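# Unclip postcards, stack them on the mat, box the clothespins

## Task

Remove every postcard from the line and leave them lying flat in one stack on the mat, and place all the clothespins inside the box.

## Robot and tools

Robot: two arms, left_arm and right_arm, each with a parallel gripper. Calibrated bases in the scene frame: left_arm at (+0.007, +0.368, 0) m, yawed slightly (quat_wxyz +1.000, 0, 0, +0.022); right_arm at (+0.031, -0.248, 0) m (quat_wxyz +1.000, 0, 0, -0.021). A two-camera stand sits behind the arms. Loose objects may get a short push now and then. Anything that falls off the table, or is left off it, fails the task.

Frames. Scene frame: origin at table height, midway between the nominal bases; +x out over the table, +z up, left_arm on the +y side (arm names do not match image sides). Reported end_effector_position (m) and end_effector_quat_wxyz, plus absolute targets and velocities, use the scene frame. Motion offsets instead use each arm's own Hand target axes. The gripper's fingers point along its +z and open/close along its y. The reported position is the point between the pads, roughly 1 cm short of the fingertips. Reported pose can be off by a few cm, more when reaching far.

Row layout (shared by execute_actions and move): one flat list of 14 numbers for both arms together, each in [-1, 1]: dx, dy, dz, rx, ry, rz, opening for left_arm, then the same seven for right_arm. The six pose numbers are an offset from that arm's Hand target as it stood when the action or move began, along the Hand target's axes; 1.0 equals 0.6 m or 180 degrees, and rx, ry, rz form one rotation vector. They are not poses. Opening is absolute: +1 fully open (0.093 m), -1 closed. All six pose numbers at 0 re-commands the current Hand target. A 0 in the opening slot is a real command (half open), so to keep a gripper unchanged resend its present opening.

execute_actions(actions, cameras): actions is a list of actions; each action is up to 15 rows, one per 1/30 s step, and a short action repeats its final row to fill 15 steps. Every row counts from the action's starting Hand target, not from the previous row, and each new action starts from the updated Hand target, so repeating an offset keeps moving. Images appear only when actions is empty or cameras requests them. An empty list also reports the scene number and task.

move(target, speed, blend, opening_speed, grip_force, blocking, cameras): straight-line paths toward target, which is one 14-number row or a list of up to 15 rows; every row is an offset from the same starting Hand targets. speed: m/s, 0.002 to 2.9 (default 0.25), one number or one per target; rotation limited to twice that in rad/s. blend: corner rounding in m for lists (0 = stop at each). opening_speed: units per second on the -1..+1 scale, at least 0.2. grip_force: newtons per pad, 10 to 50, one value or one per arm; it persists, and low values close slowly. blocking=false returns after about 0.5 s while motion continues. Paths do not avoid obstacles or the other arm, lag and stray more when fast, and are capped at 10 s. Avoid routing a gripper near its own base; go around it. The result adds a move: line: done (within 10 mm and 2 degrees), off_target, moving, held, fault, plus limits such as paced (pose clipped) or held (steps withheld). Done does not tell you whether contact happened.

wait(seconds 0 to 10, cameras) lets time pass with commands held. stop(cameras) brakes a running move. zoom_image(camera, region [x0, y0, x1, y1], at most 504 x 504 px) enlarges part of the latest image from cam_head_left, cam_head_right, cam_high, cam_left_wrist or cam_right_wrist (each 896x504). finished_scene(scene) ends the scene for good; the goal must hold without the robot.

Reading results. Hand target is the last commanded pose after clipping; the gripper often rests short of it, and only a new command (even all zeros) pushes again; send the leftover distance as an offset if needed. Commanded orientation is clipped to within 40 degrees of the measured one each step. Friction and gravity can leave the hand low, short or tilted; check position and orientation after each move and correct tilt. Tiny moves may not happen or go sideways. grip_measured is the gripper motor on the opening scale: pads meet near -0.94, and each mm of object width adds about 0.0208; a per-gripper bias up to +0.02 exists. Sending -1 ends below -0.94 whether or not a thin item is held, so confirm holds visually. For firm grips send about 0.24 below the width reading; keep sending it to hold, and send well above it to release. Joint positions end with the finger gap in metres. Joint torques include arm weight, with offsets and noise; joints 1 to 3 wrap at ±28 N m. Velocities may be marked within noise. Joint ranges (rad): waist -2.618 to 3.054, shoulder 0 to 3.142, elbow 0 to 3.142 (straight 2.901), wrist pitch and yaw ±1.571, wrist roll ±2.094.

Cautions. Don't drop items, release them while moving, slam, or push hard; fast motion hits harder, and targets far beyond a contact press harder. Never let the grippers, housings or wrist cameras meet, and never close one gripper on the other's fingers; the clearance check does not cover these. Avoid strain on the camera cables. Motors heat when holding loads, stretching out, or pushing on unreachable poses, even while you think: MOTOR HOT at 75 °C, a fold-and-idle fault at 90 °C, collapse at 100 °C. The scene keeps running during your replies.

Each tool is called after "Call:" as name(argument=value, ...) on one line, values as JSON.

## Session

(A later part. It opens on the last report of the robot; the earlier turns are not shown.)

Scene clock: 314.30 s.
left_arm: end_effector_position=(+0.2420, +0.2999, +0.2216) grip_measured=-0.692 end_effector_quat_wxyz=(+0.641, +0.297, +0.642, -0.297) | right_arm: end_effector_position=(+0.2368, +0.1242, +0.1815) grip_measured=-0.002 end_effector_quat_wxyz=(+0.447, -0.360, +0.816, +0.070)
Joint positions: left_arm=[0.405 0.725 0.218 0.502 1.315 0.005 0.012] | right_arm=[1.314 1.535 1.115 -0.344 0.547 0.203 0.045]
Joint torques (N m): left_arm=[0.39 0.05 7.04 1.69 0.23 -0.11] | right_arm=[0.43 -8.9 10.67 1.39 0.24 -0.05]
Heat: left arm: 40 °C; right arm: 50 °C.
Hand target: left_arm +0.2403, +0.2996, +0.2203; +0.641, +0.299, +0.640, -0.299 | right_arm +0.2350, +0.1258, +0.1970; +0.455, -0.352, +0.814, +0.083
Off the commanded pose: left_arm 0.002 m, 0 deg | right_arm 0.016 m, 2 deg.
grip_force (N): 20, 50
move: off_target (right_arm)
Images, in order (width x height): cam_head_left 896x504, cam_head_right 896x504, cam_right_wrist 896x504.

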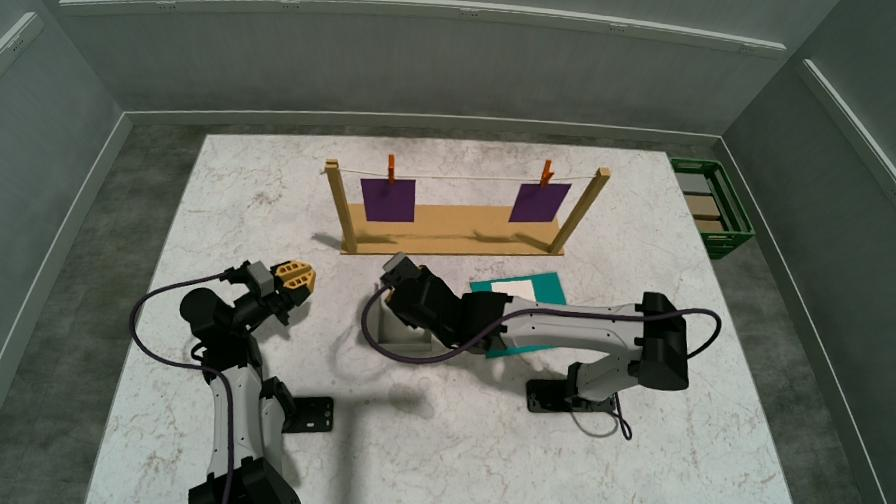

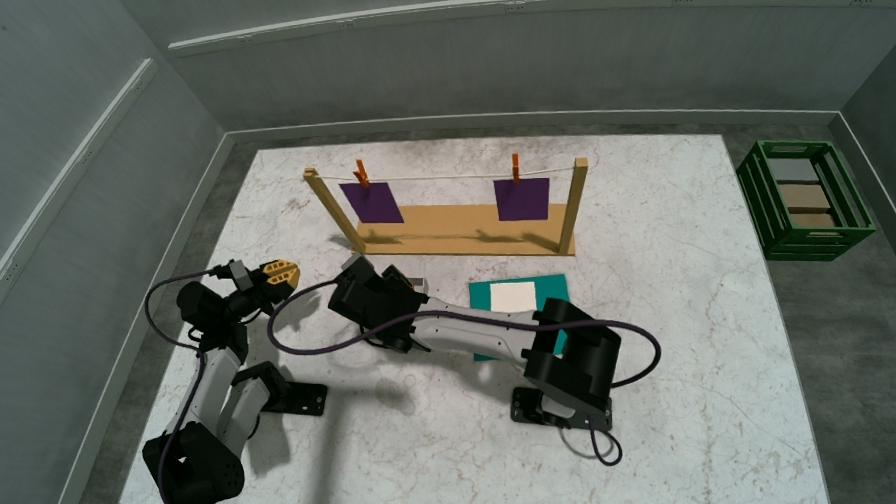

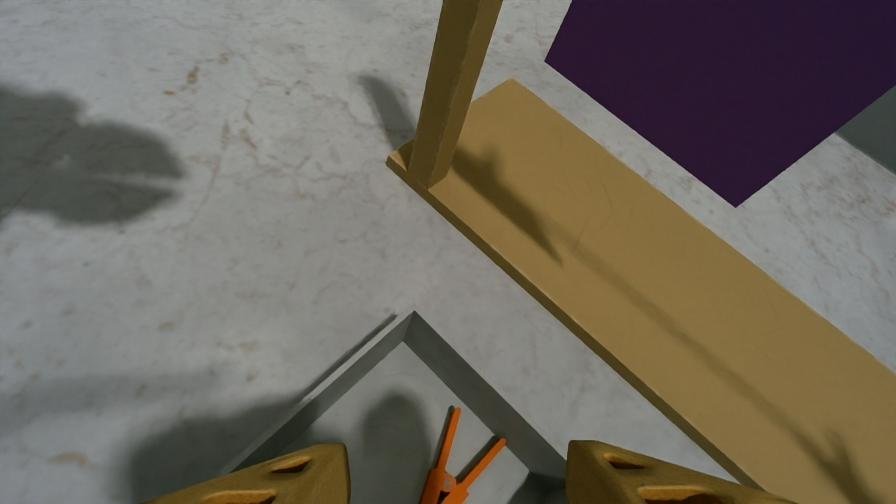

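Call:
move(target=[[0,0,0,0,0,0,-0.69,-0.1327,-0.2428,-0.2115,0,0,0,0.1],[0,0,0,0,0,0,-0.69,-0.0693,-0.6123,-0.3848,-0.119,-0.0407,-0.0067,0.1]], speed=0.2, blend=[0.04,0], cameras=["cam_head_left","cam_head_right","cam_high","cam_right_wrist"])

Scene clock: 351.40 s.
left_arm: end_effector_position=(+0.2420, +0.2999, +0.2216) grip_measured=-0.692 end_effector_quat_wxyz=(+0.641, +0.297, +0.642, -0.297) | right_arm: end_effector_position=(+0.3316, -0.2309, +0.4271) grip_measured=+0.098 end_effector_quat_wxyz=(+0.513, -0.369, +0.749, +0.201)
Joint positions: left_arm=[0.405 0.725 0.218 0.502 1.315 0.005 0.012] | right_arm=[-0.418 1.501 2.048 -1.546 -1.083 -1.025 0.05]
Joint torques (N m): left_arm=[0.38 0.05 7.05 1.7 0.22 -0.11] | right_arm=[-0.13 -4.03 7.27 0.93 -0.65 -0.31]
Heat: left arm: 40 °C; right arm: 58 °C.
Hand target: left_arm +0.2403, +0.2996, +0.2203; +0.641, +0.299, +0.640, -0.299 | right_arm +0.3298, -0.2302, +0.4301; +0.434, -0.433, +0.750, +0.250
Off the commanded pose: left_arm 0.002 m, 0 deg | right_arm 0.004 m, 13 deg.
joint sent to its limit (right arm) — joint 4 (wrist pitch), lower limit. The joint targets are off in orientation, not in position.
grip_force (N): 20, 50
move: off_target (right_arm)
Images, in order (width x height): cam_head_left 896x504, cam_head_right 896x504, cam_high 896x504, cam_right_wrist 896x504.

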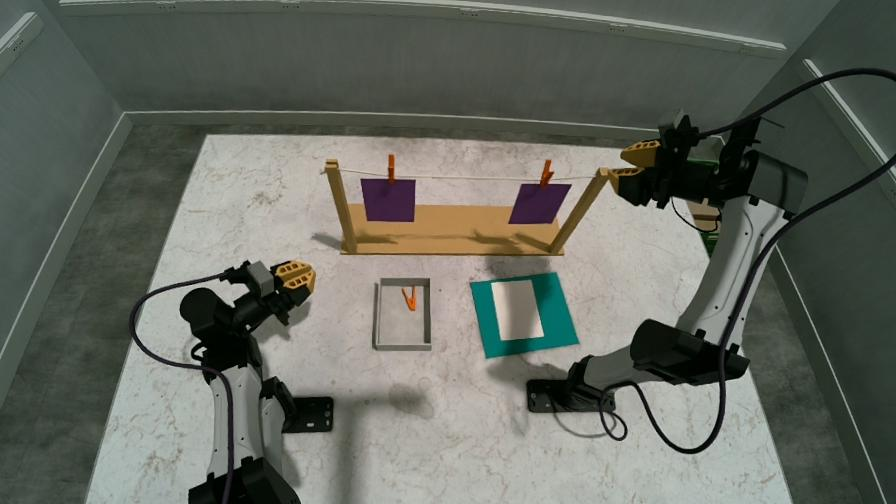

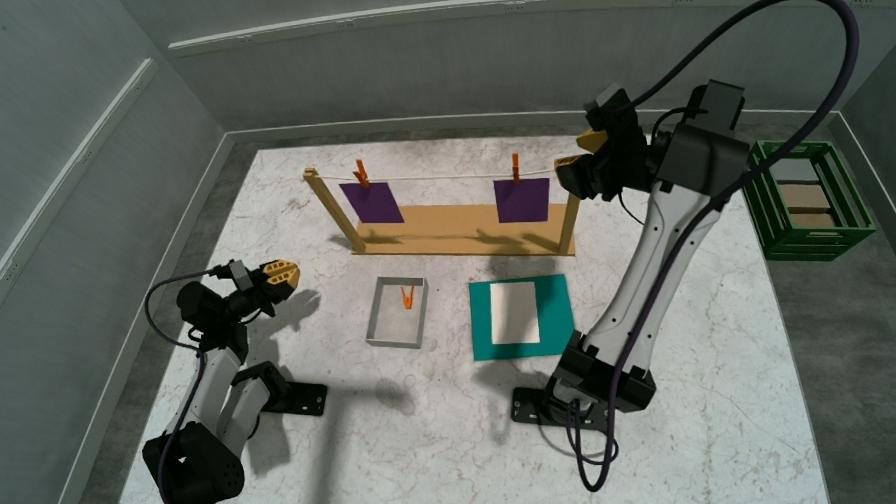

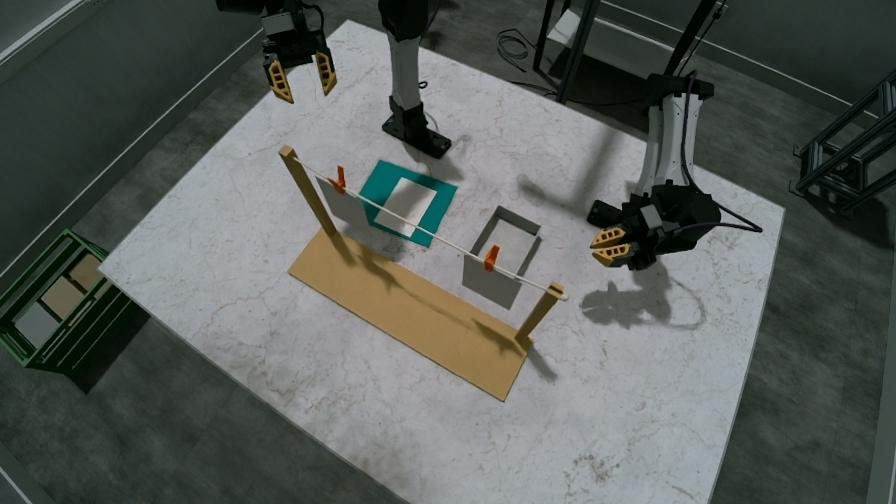

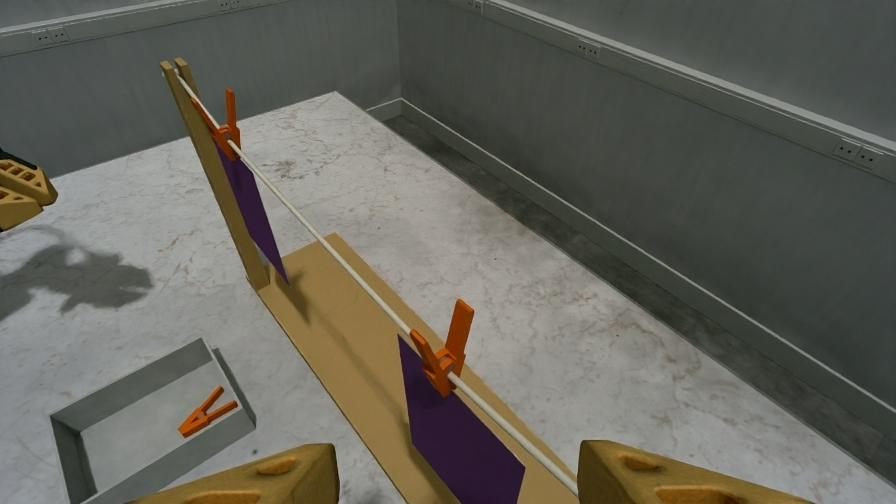

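Call:
move(target=[[0.083,-0.18,0.371,0.11,-0.082,-0.0147,-0.44,0,0,0,0,0,0,0.1],[0.093,-0.153,0.5035,0.11,-0.082,-0.0147,-0.44,0,0,0,0,0,0,0.1]], speed=0.2, blend=[0.03,0], cameras=["cam_head_left","cam_left_wrist","cam_high"])

Scene clock: 363.00 s.
left_arm: end_effector_position=(+0.3623, +0.0100, +0.1432) grip_measured=-0.442 end_effector_quat_wxyz=(+0.596, +0.367, +0.557, -0.446) | right_arm: end_effector_position=(+0.3316, -0.2309, +0.4271) grip_measured=+0.098 end_effector_quat_wxyz=(+0.513, -0.369, +0.749, +0.201)
Joint positions: left_arm=[-0.634 2.146 0.842 1.44 0.631 -0.14 0.024] | right_arm=[-0.418 1.501 2.048 -1.547 -1.084 -1.026 0.05]
Joint torques (N m): left_arm=[-0.54 -7.31 6.82 3.02 -0.17 -0.1] | right_arm=[-0.12 -4.07 7.25 0.94 -0.62 -0.32]
Heat: left arm: 40 °C; right arm: 55 °C.
Hand target: left_arm +0.3639, +0.0090, +0.1646; +0.650, +0.349, +0.499, -0.455 | right_arm +0.3298, -0.2302, +0.4301; +0.434, -0.433, +0.750, +0.250
Off the commanded pose: left_arm 0.022 m, 9 deg | right_arm 0.004 m, 13 deg.
joint sent to its limit (left arm) — joint 4 (wrist pitch), upper limit. The joint targets are off in orientation, not in position.
joint sent to its limit (right arm) — joint 4 (wrist pitch), lower limit. The joint targets are off in orientation, not in position.
grip_force (N): 20, 50
move: off_target (left_arm, right_arm)
Images, in order (width x height): cam_head_left 896x504, cam_high 896x504, cam_left_wrist 896x504.

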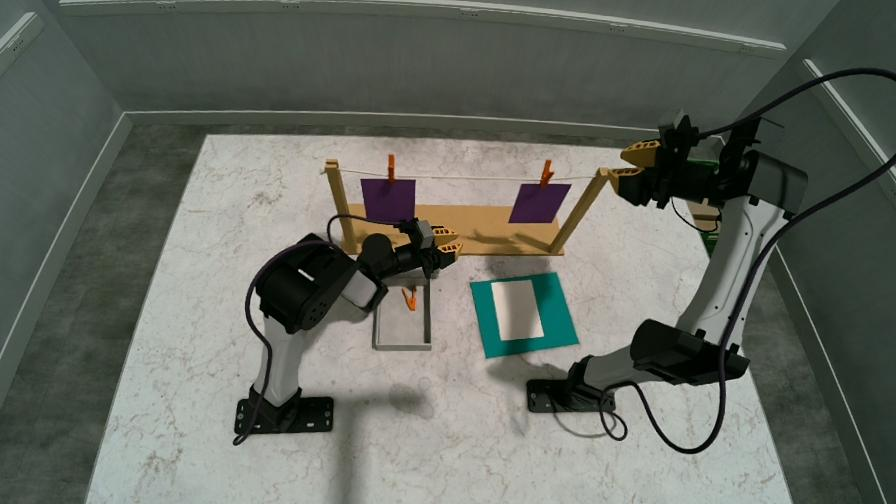

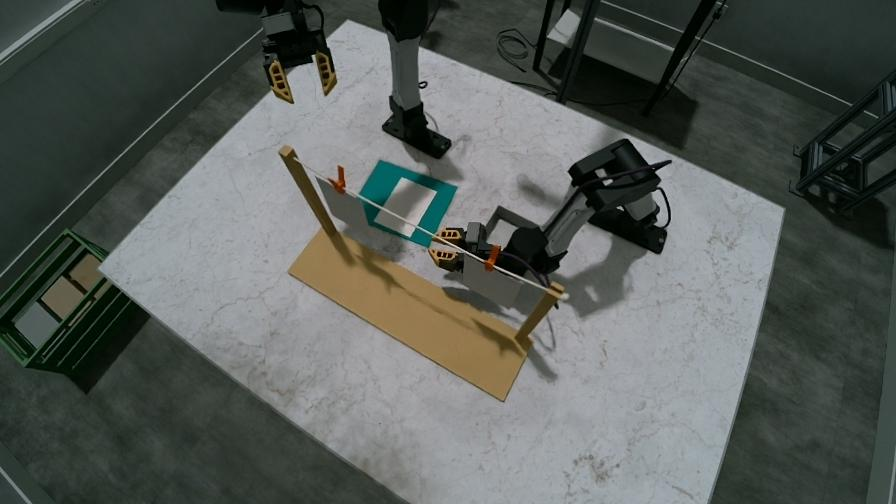

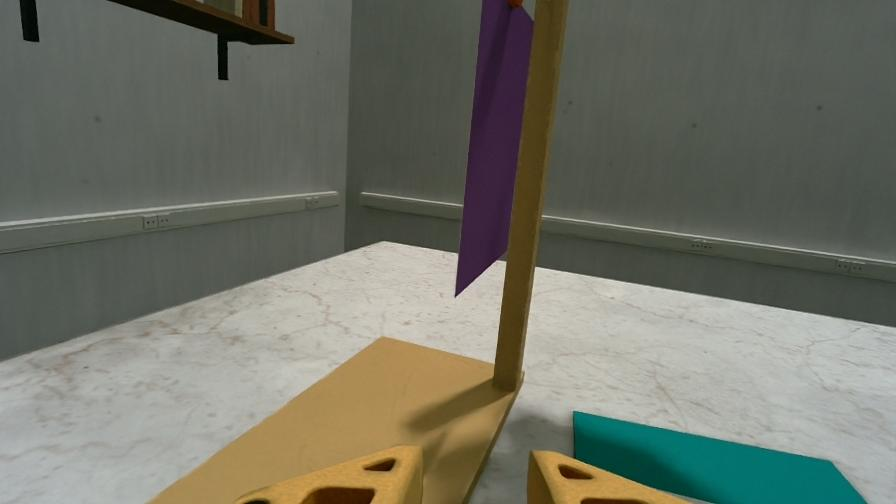

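Call:
move(target=[0.0152,-0.0032,0.1563,0,0.05,0,-0.44,0,0,0,0,0,0,0.1], speed=0.08, cameras=["cam_head_left","cam_left_wrist","cam_high"])

Scene clock: 372.03 s.
left_arm: end_effector_position=(+0.3878, -0.0752, +0.1851) grip_measured=-0.442 end_effector_quat_wxyz=(+0.605, +0.384, +0.544, -0.436) | right_arm: end_effector_position=(+0.3316, -0.2309, +0.4271) grip_measured=+0.098 end_effector_quat_wxyz=(+0.513, -0.369, +0.749, +0.201)
Joint positions: left_arm=[-0.761 2.196 1.209 1.117 0.517 -0.075 0.024] | right_arm=[-0.418 1.501 2.048 -1.547 -1.084 -1.026 0.05]
Joint torques (N m): left_arm=[-0.32 -8.79 8.81 1.88 -0.19 0.11] | right_arm=[-0.12 -4.04 7.3 0.94 -0.62 -0.31]
Heat: left arm: 42 °C; right arm: 53 °C.
Hand target: left_arm +0.3939, -0.0790, +0.1799; +0.608, +0.384, +0.549, -0.426 | right_arm +0.3298, -0.2302, +0.4301; +0.434, -0.433, +0.750, +0.250
Off the commanded pose: left_arm 0.009 m, 1 deg | right_arm 0.004 m, 13 deg.
joint sent to its limit (right arm) — joint 4 (wrist pitch), lower limit. The joint targets are off in orientation, not in position.
grip_force (N): 20, 50
move: off_target (right_arm)
Images, in order (width x height): cam_head_left 896x504, cam_high 896x504, cam_left_wrist 896x504.

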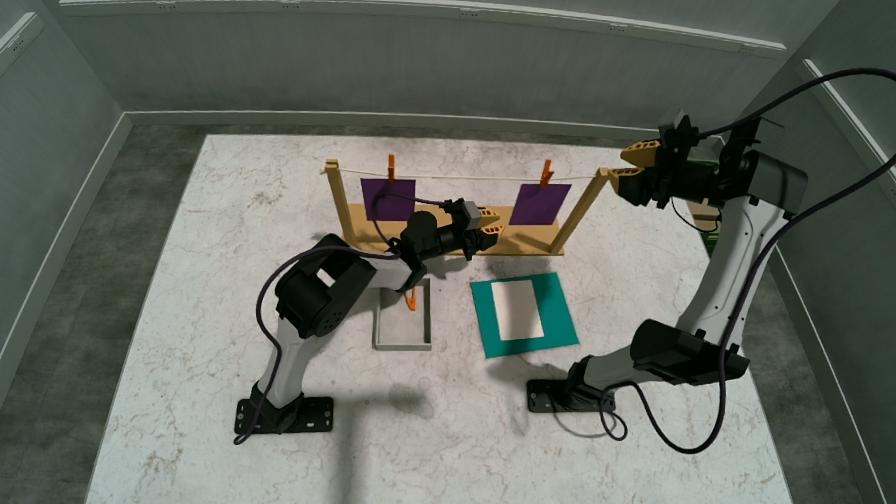

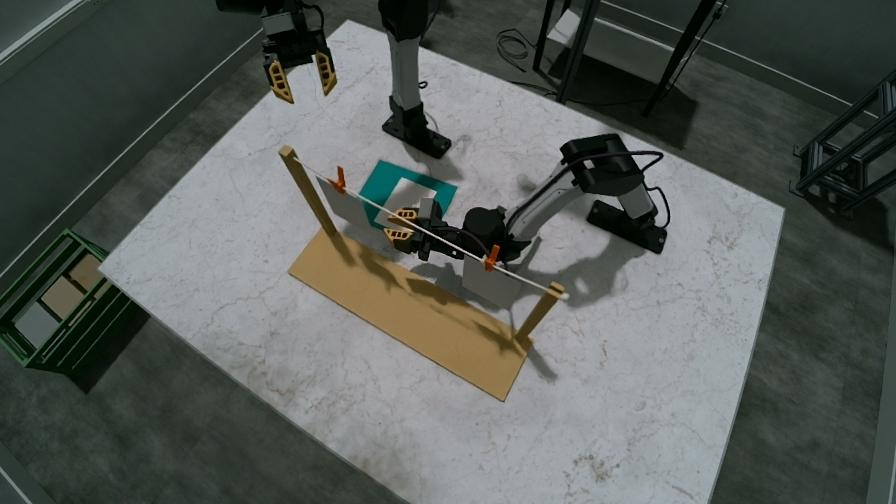

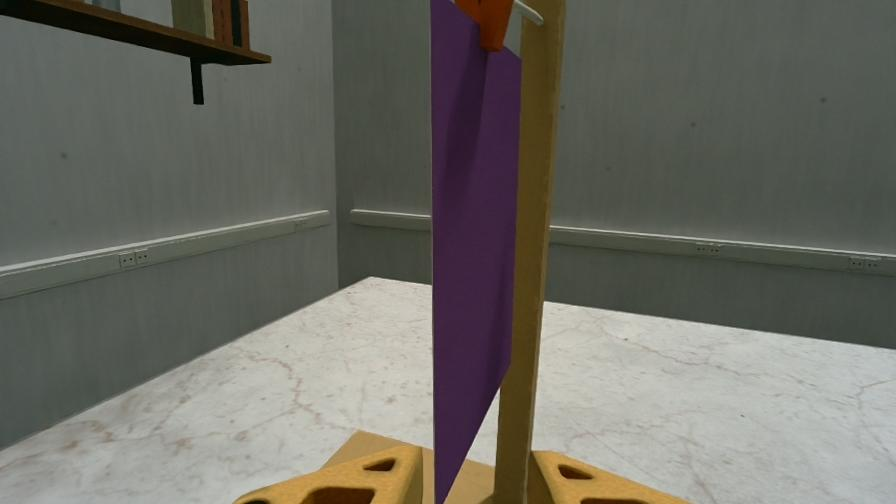

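Call:
move(target=[0.0117,0.0125,0.0528,0,0,0,-0.44,0,0,0,0,0,0,0.1], speed=0.05, cameras=["cam_head_left","cam_left_wrist","cam_high"])

Call:
zoom_image(camera="cam_high", region=[280, 130, 532, 272])

Scene clock: 377.20 s.
left_arm: end_effector_position=(+0.4073, -0.1021, +0.1832) grip_measured=-0.442 end_effector_quat_wxyz=(+0.607, +0.383, +0.543, -0.436) | right_arm: end_effector_position=(+0.3316, -0.2309, +0.4271) grip_measured=+0.098 end_effector_quat_wxyz=(+0.513, -0.369, +0.749, +0.201)
Joint positions: left_arm=[-0.778 2.294 1.38 1.046 0.499 -0.072 0.024] | right_arm=[-0.418 1.501 2.048 -1.547 -1.084 -1.026 0.05]
Joint torques (N m): left_arm=[-0.49 -9.58 9.02 1.87 -0.15 0.11] | right_arm=[-0.13 -4.04 7.28 0.93 -0.62 -0.32]
Heat: left arm: 42 °C; right arm: 53 °C.
Hand target: left_arm +0.4121, -0.1066, +0.1763; +0.608, +0.384, +0.549, -0.426 | right_arm +0.3298, -0.2302, +0.4301; +0.434, -0.433, +0.750, +0.250
Off the commanded pose: left_arm 0.010 m, 1 deg | right_arm 0.004 m, 13 deg.
joint sent to its limit (right arm) — joint 4 (wrist pitch), lower limit. The joint targets are off in orientation, not in position.
grip_force (N): 20, 50
move: off_target (right_arm)
Images, in order (width x height): cam_head_left 896x504, cam_high 896x504, cam_left_wrist 896x504.

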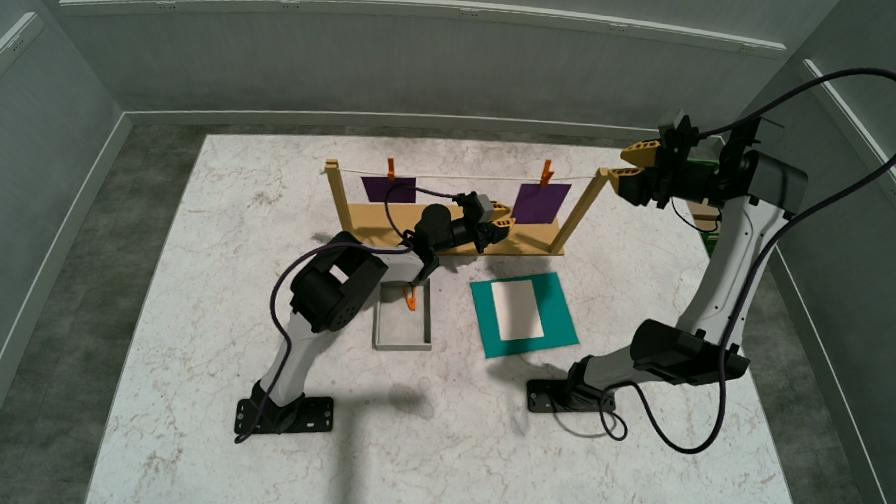

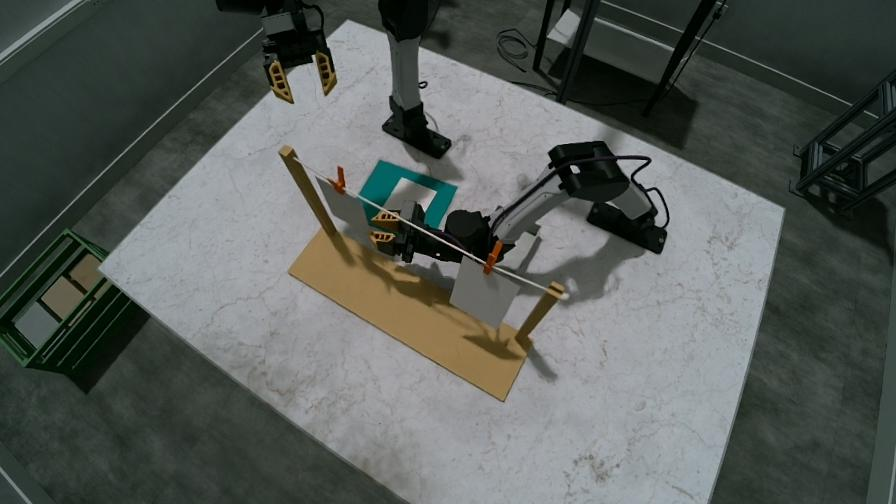

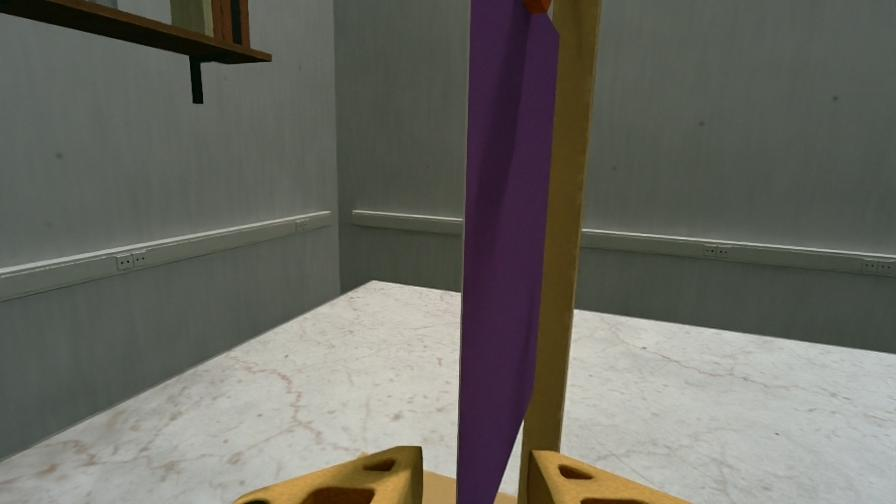

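Scaled by 2.000 from the camera's 896x504 image, which has a finer 1280x720 frame.

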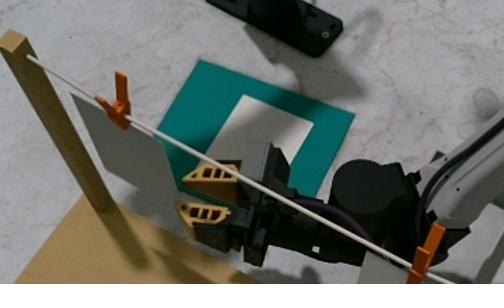

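Call:
move(target=[0.0,0.004,0.0225,0,0,0,-0.44,0,0,0,0,0,0,0.1], speed=0.05, cameras=["cam_head_left","cam_left_wrist","cam_high"])

Call:
zoom_image(camera="cam_high", region=[280, 130, 532, 272])

Call:
zoom_image(camera="cam_left_wrist", region=[380, 300, 632, 504])

Call:
zoom_image(camera="cam_head_left", region=[320, 130, 632, 304])

Scene clock: 383.70 s.
left_arm: end_effector_position=(+0.4142, -0.1137, +0.1850) grip_measured=-0.442 end_effector_quat_wxyz=(+0.607, +0.383, +0.543, -0.436) | right_arm: end_effector_position=(+0.3316, -0.2309, +0.4271) grip_measured=+0.098 end_effector_quat_wxyz=(+0.513, -0.369, +0.749, +0.201)
Joint positions: left_arm=[-0.786 2.329 1.455 1.006 0.49 -0.071 0.024] | right_arm=[-0.418 1.501 2.048 -1.547 -1.084 -1.026 0.05]
Joint torques (N m): left_arm=[-0.53 -9.91 9.21 1.87 -0.12 0.11] | right_arm=[-0.1 -4.03 7.25 0.93 -0.62 -0.31]
Heat: left arm: 42 °C; right arm: 52 °C.
Hand target: left_arm +0.4189, -0.1184, +0.1778; +0.608, +0.383, +0.549, -0.426 | right_arm +0.3298, -0.2302, +0.4301; +0.434, -0.433, +0.750, +0.250
Off the commanded pose: left_arm 0.010 m, 1 deg | right_arm 0.004 m, 13 deg.
joint sent to its limit (right arm) — joint 4 (wrist pitch), lower limit. The joint targets are off in orientation, not in position.
grip_force (N): 20, 50
move: off_target (right_arm)
Images, in order (width x height): cam_head_left 896x504, cam_high 896x504, cam_left_wrist 896x504.

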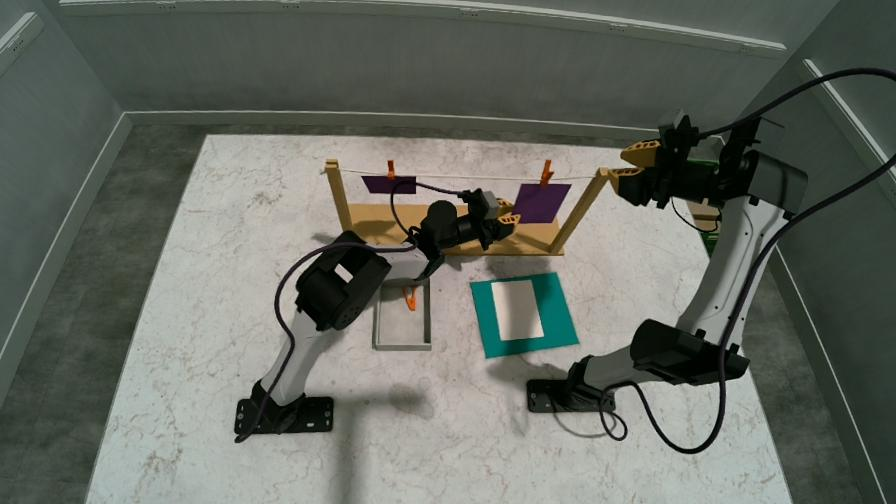

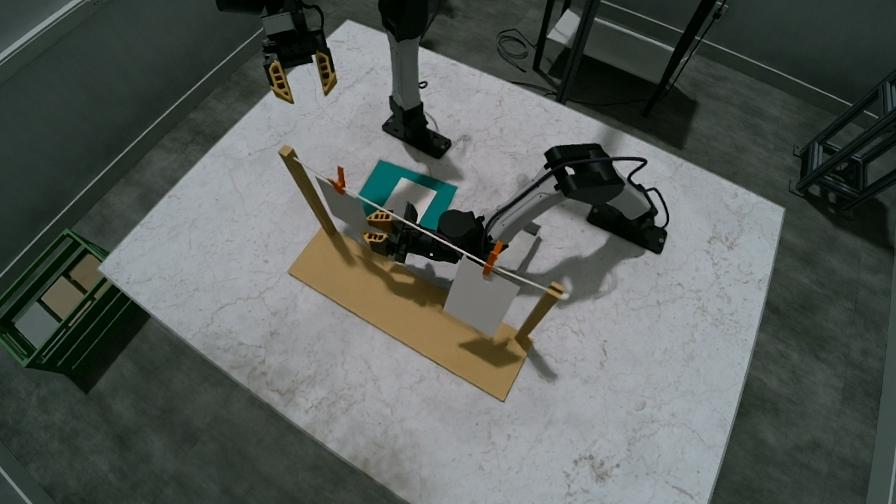

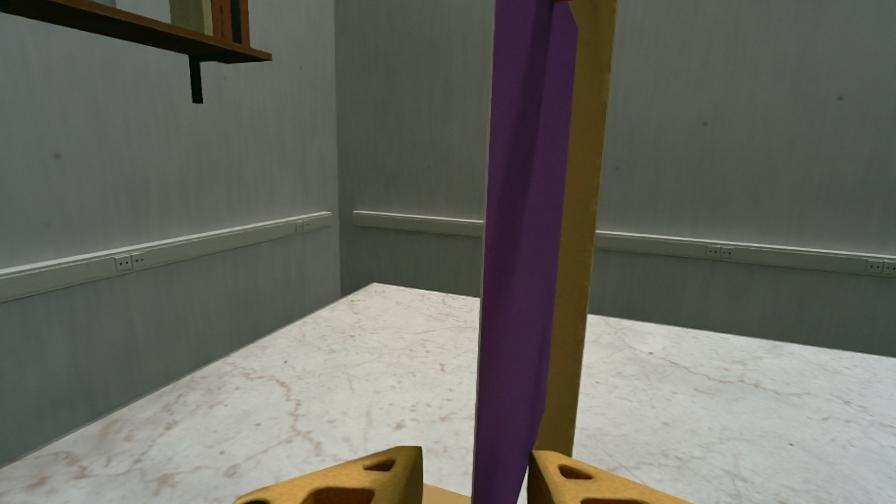

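Scaled by 2.000 from the camera's 896x504 image, which has a finer 1280x720 frame.

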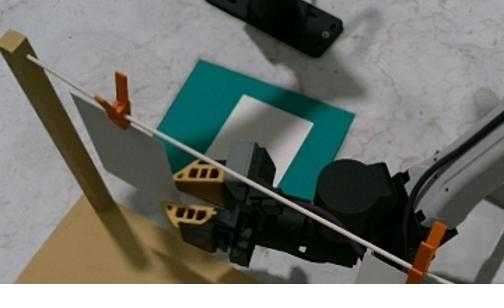

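Scaled by 2.000 from the camera's 896x504 image, which has a finer 1280x720 frame.

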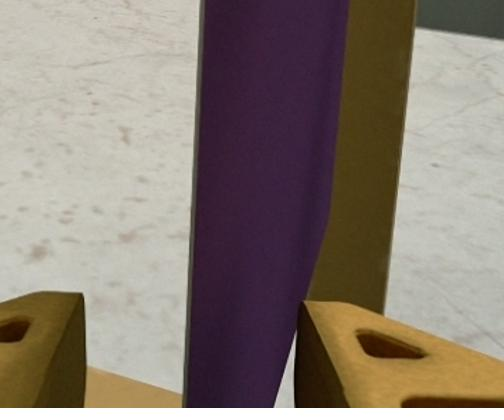

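Scaled by 1.615 from the camera's 896x504 image, which has a finer 1280x720 frame.

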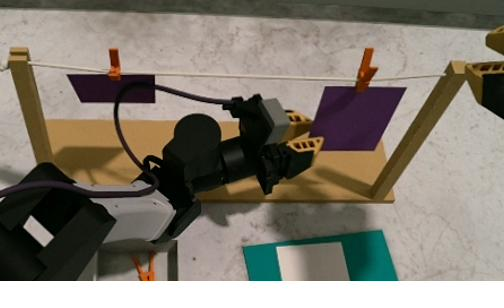

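Call:
move(target=[[0.0,0.0,0.009,0,0,0,-0.44,0,0,0,0,0,0,0.1],[0.0,0.0,0.009,0,0,0,-0.8,0,0,0,0,0,0,0.1],[0.0,0.0,0.009,0,0,0,-0.88,0,0,0,0,0,0,0.1]], speed=0.05, grip_force=[10,50], cameras=["cam_head_left","cam_left_wrist","cam_high"])

Call:
zoom_image(camera="cam_high", region=[280, 130, 532, 272])

Call:
zoom_image(camera="cam_left_wrist", region=[380, 300, 632, 504])

Call:
zoom_image(camera="cam_head_left", region=[320, 130, 632, 304])

Scene clock: 396.20 s.
left_arm: end_effector_position=(+0.4163, -0.1188, +0.1854) grip_measured=-0.878 end_effector_quat_wxyz=(+0.607, +0.383, +0.544, -0.435) | right_arm: end_effector_position=(+0.3316, -0.2309, +0.4271) grip_measured=+0.098 end_effector_quat_wxyz=(+0.513, -0.369, +0.749, +0.201)
Joint positions: left_arm=[-0.791 2.343 1.484 0.99 0.485 -0.07 0.003] | right_arm=[-0.418 1.501 2.048 -1.547 -1.084 -1.026 0.05]
Joint torques (N m): left_arm=[-0.66 -9.98 9.31 1.86 -0.14 0.1] | right_arm=[-0.09 -4.04 7.28 0.94 -0.62 -0.31]
Heat: left arm: 43 °C; right arm: 51 °C.
Hand target: left_arm +0.4209, -0.1234, +0.1782; +0.609, +0.383, +0.549, -0.426 | right_arm +0.3298, -0.2302, +0.4301; +0.434, -0.433, +0.750, +0.250
Off the commanded pose: left_arm 0.010 m, 1 deg | right_arm 0.004 m, 13 deg.
joint sent to its limit (right arm) — joint 4 (wrist pitch), lower limit. The joint targets are off in orientation, not in position.
grip_force (N): 10, 50
move: off_target (right_arm)
Images, in order (width x height): cam_head_left 896x504, cam_high 896x504, cam_left_wrist 896x504.

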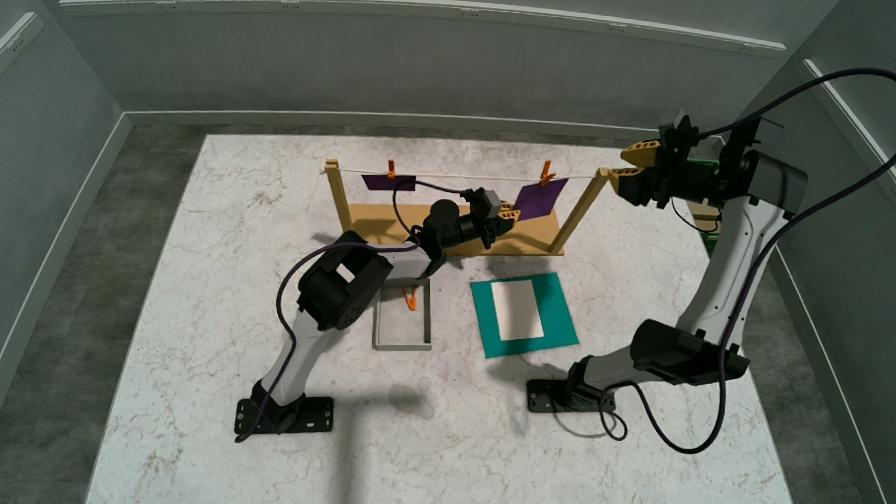

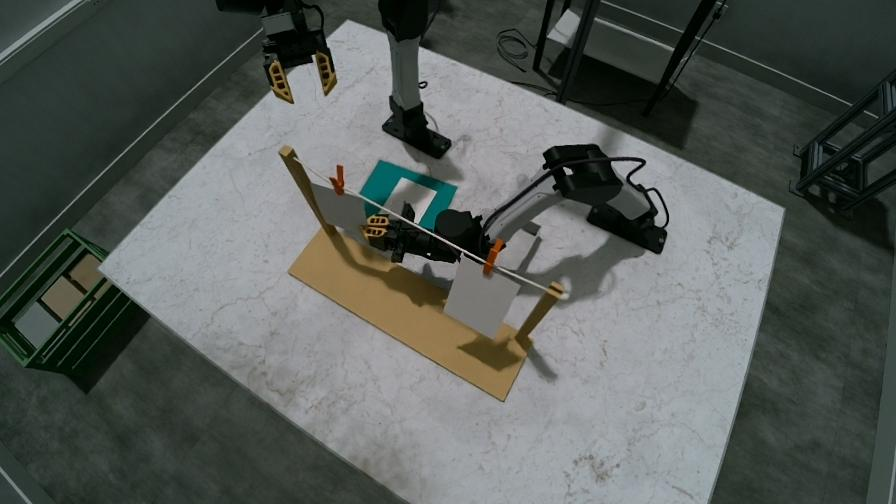

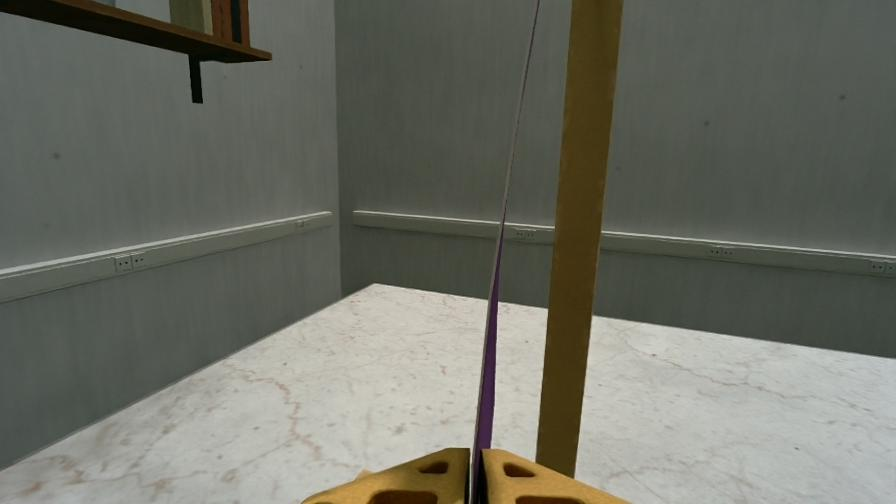

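Scaled by 2.000 from the camera's 896x504 image, which has a finer 1280x720 frame.

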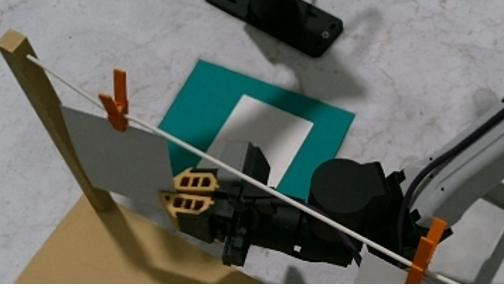

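Scaled by 2.000 from the camera's 896x504 image, which has a finer 1280x720 frame.

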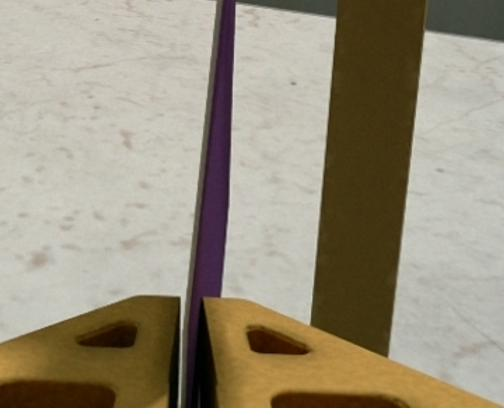

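Scaled by 1.615 from the camera's 896x504 image, which has a finer 1280x720 frame.

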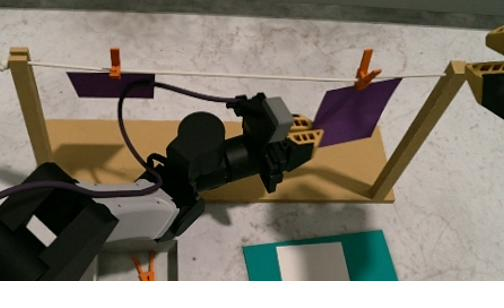

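Call:
move(target=[[0,0,0,0,0,0,-0.94,0,0,0,0,0,0,0.1],[0,0,0,0,0,0,-1,0,0,0,0,0,0,0.1]], speed=0.05, grip_force=[20,50], opening_speed=0.3, cameras=["cam_head_left","cam_head_right","cam_right_wrist","cam_high"])

Call:
zoom_image(camera="cam_right_wrist", region=[300, 50, 632, 304])

Call:
zoom_image(camera="cam_high", region=[280, 130, 532, 272])

Call:
zoom_image(camera="cam_head_left", region=[480, 130, 704, 254])

Scene clock: 401.53 s.
left_arm: end_effector_position=(+0.4163, -0.1188, +0.1854) grip_measured=-0.966 end_effector_quat_wxyz=(+0.607, +0.383, +0.544, -0.435) | right_arm: end_effector_position=(+0.3316, -0.2309, +0.4271) grip_measured=+0.098 end_effector_quat_wxyz=(+0.513, -0.369, +0.749, +0.201)
Joint positions: left_arm=[-0.791 2.343 1.484 0.99 0.485 -0.07 0] | right_arm=[-0.418 1.501 2.048 -1.547 -1.084 -1.026 0.05]
Joint torques (N m): left_arm=[-0.51 -10 9.28 1.86 -0.14 0.11] | right_arm=[-0.09 -4.03 7.31 0.93 -0.62 -0.32]
Heat: left arm: 43 °C; right arm: 51 °C.
Hand target: left_arm +0.4209, -0.1234, +0.1782; +0.609, +0.383, +0.549, -0.426 | right_arm +0.3298, -0.2302, +0.4301; +0.434, -0.433, +0.750, +0.250
Off the commanded pose: left_arm 0.010 m, 1 deg | right_arm 0.004 m, 13 deg.
joint sent to its limit (right arm) — joint 4 (wrist pitch), lower limit. The joint targets are off in orientation, not in position.
grip_force (N): 20, 50
move: off_target (right_arm)
Images, in order (width x height): cam_head_left 896x504, cam_head_right 896x504, cam_high 896x504, cam_right_wrist 896x504.

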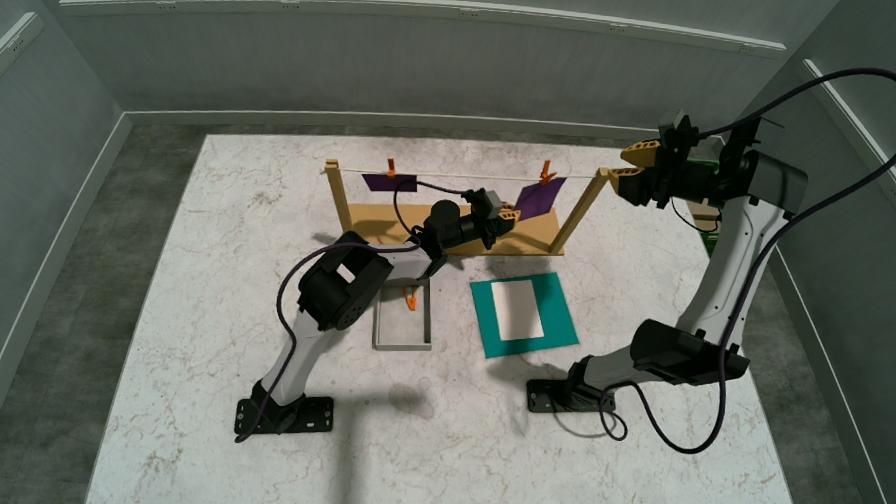

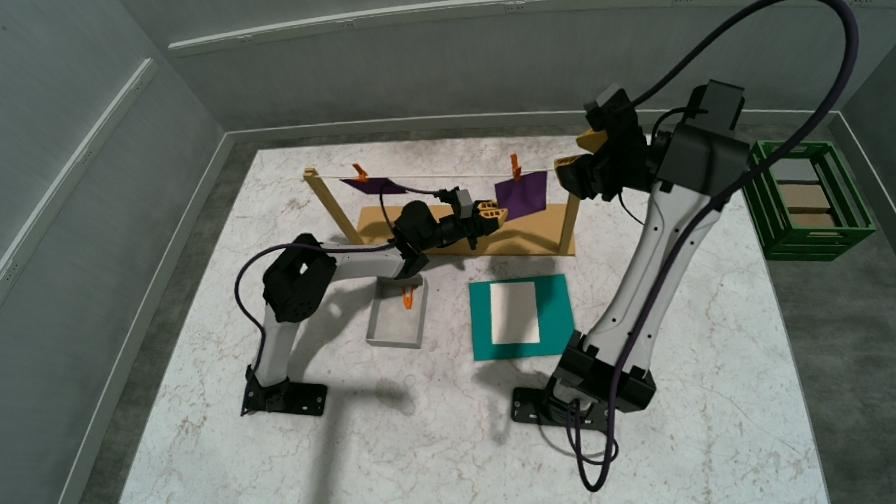

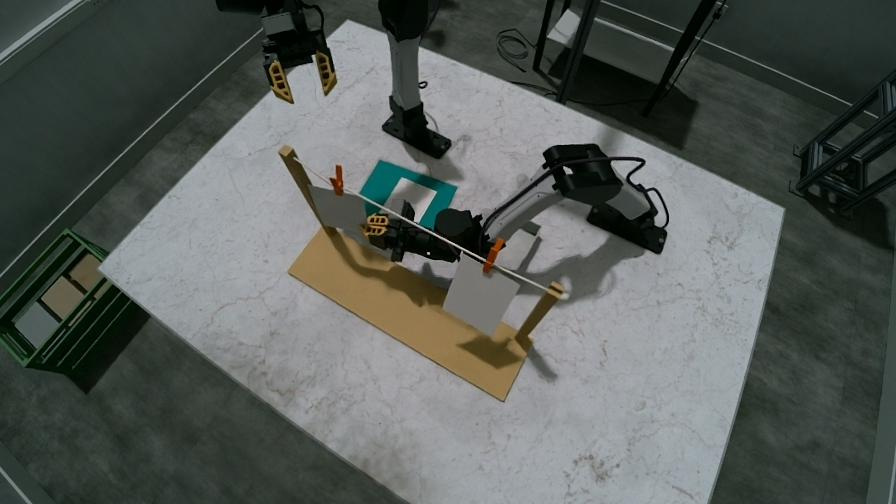

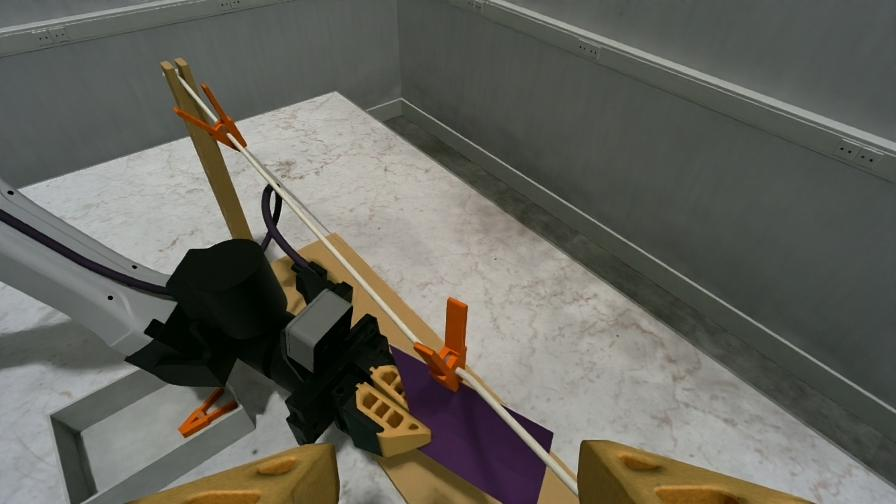

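Scaled by 1.518 from the camera's 896x504 image, which has a finer 1280x720 frame.

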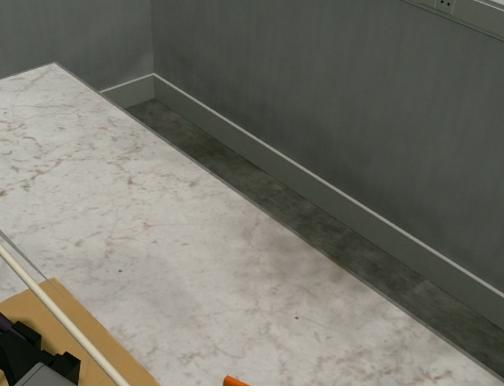

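Scaled by 2.000 from the camera's 896x504 image, which has a finer 1280x720 frame.

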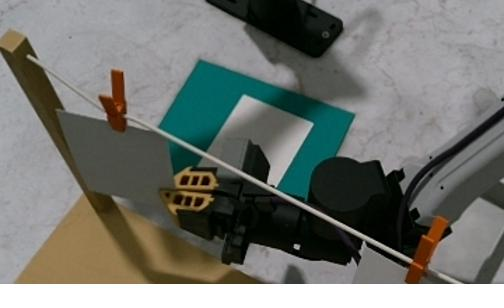

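Scaled by 2.250 from the camera's 896x504 image, which has a finer 1280x720 frame.

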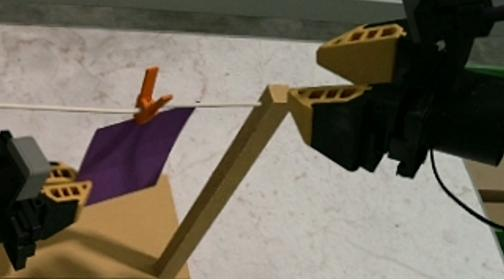

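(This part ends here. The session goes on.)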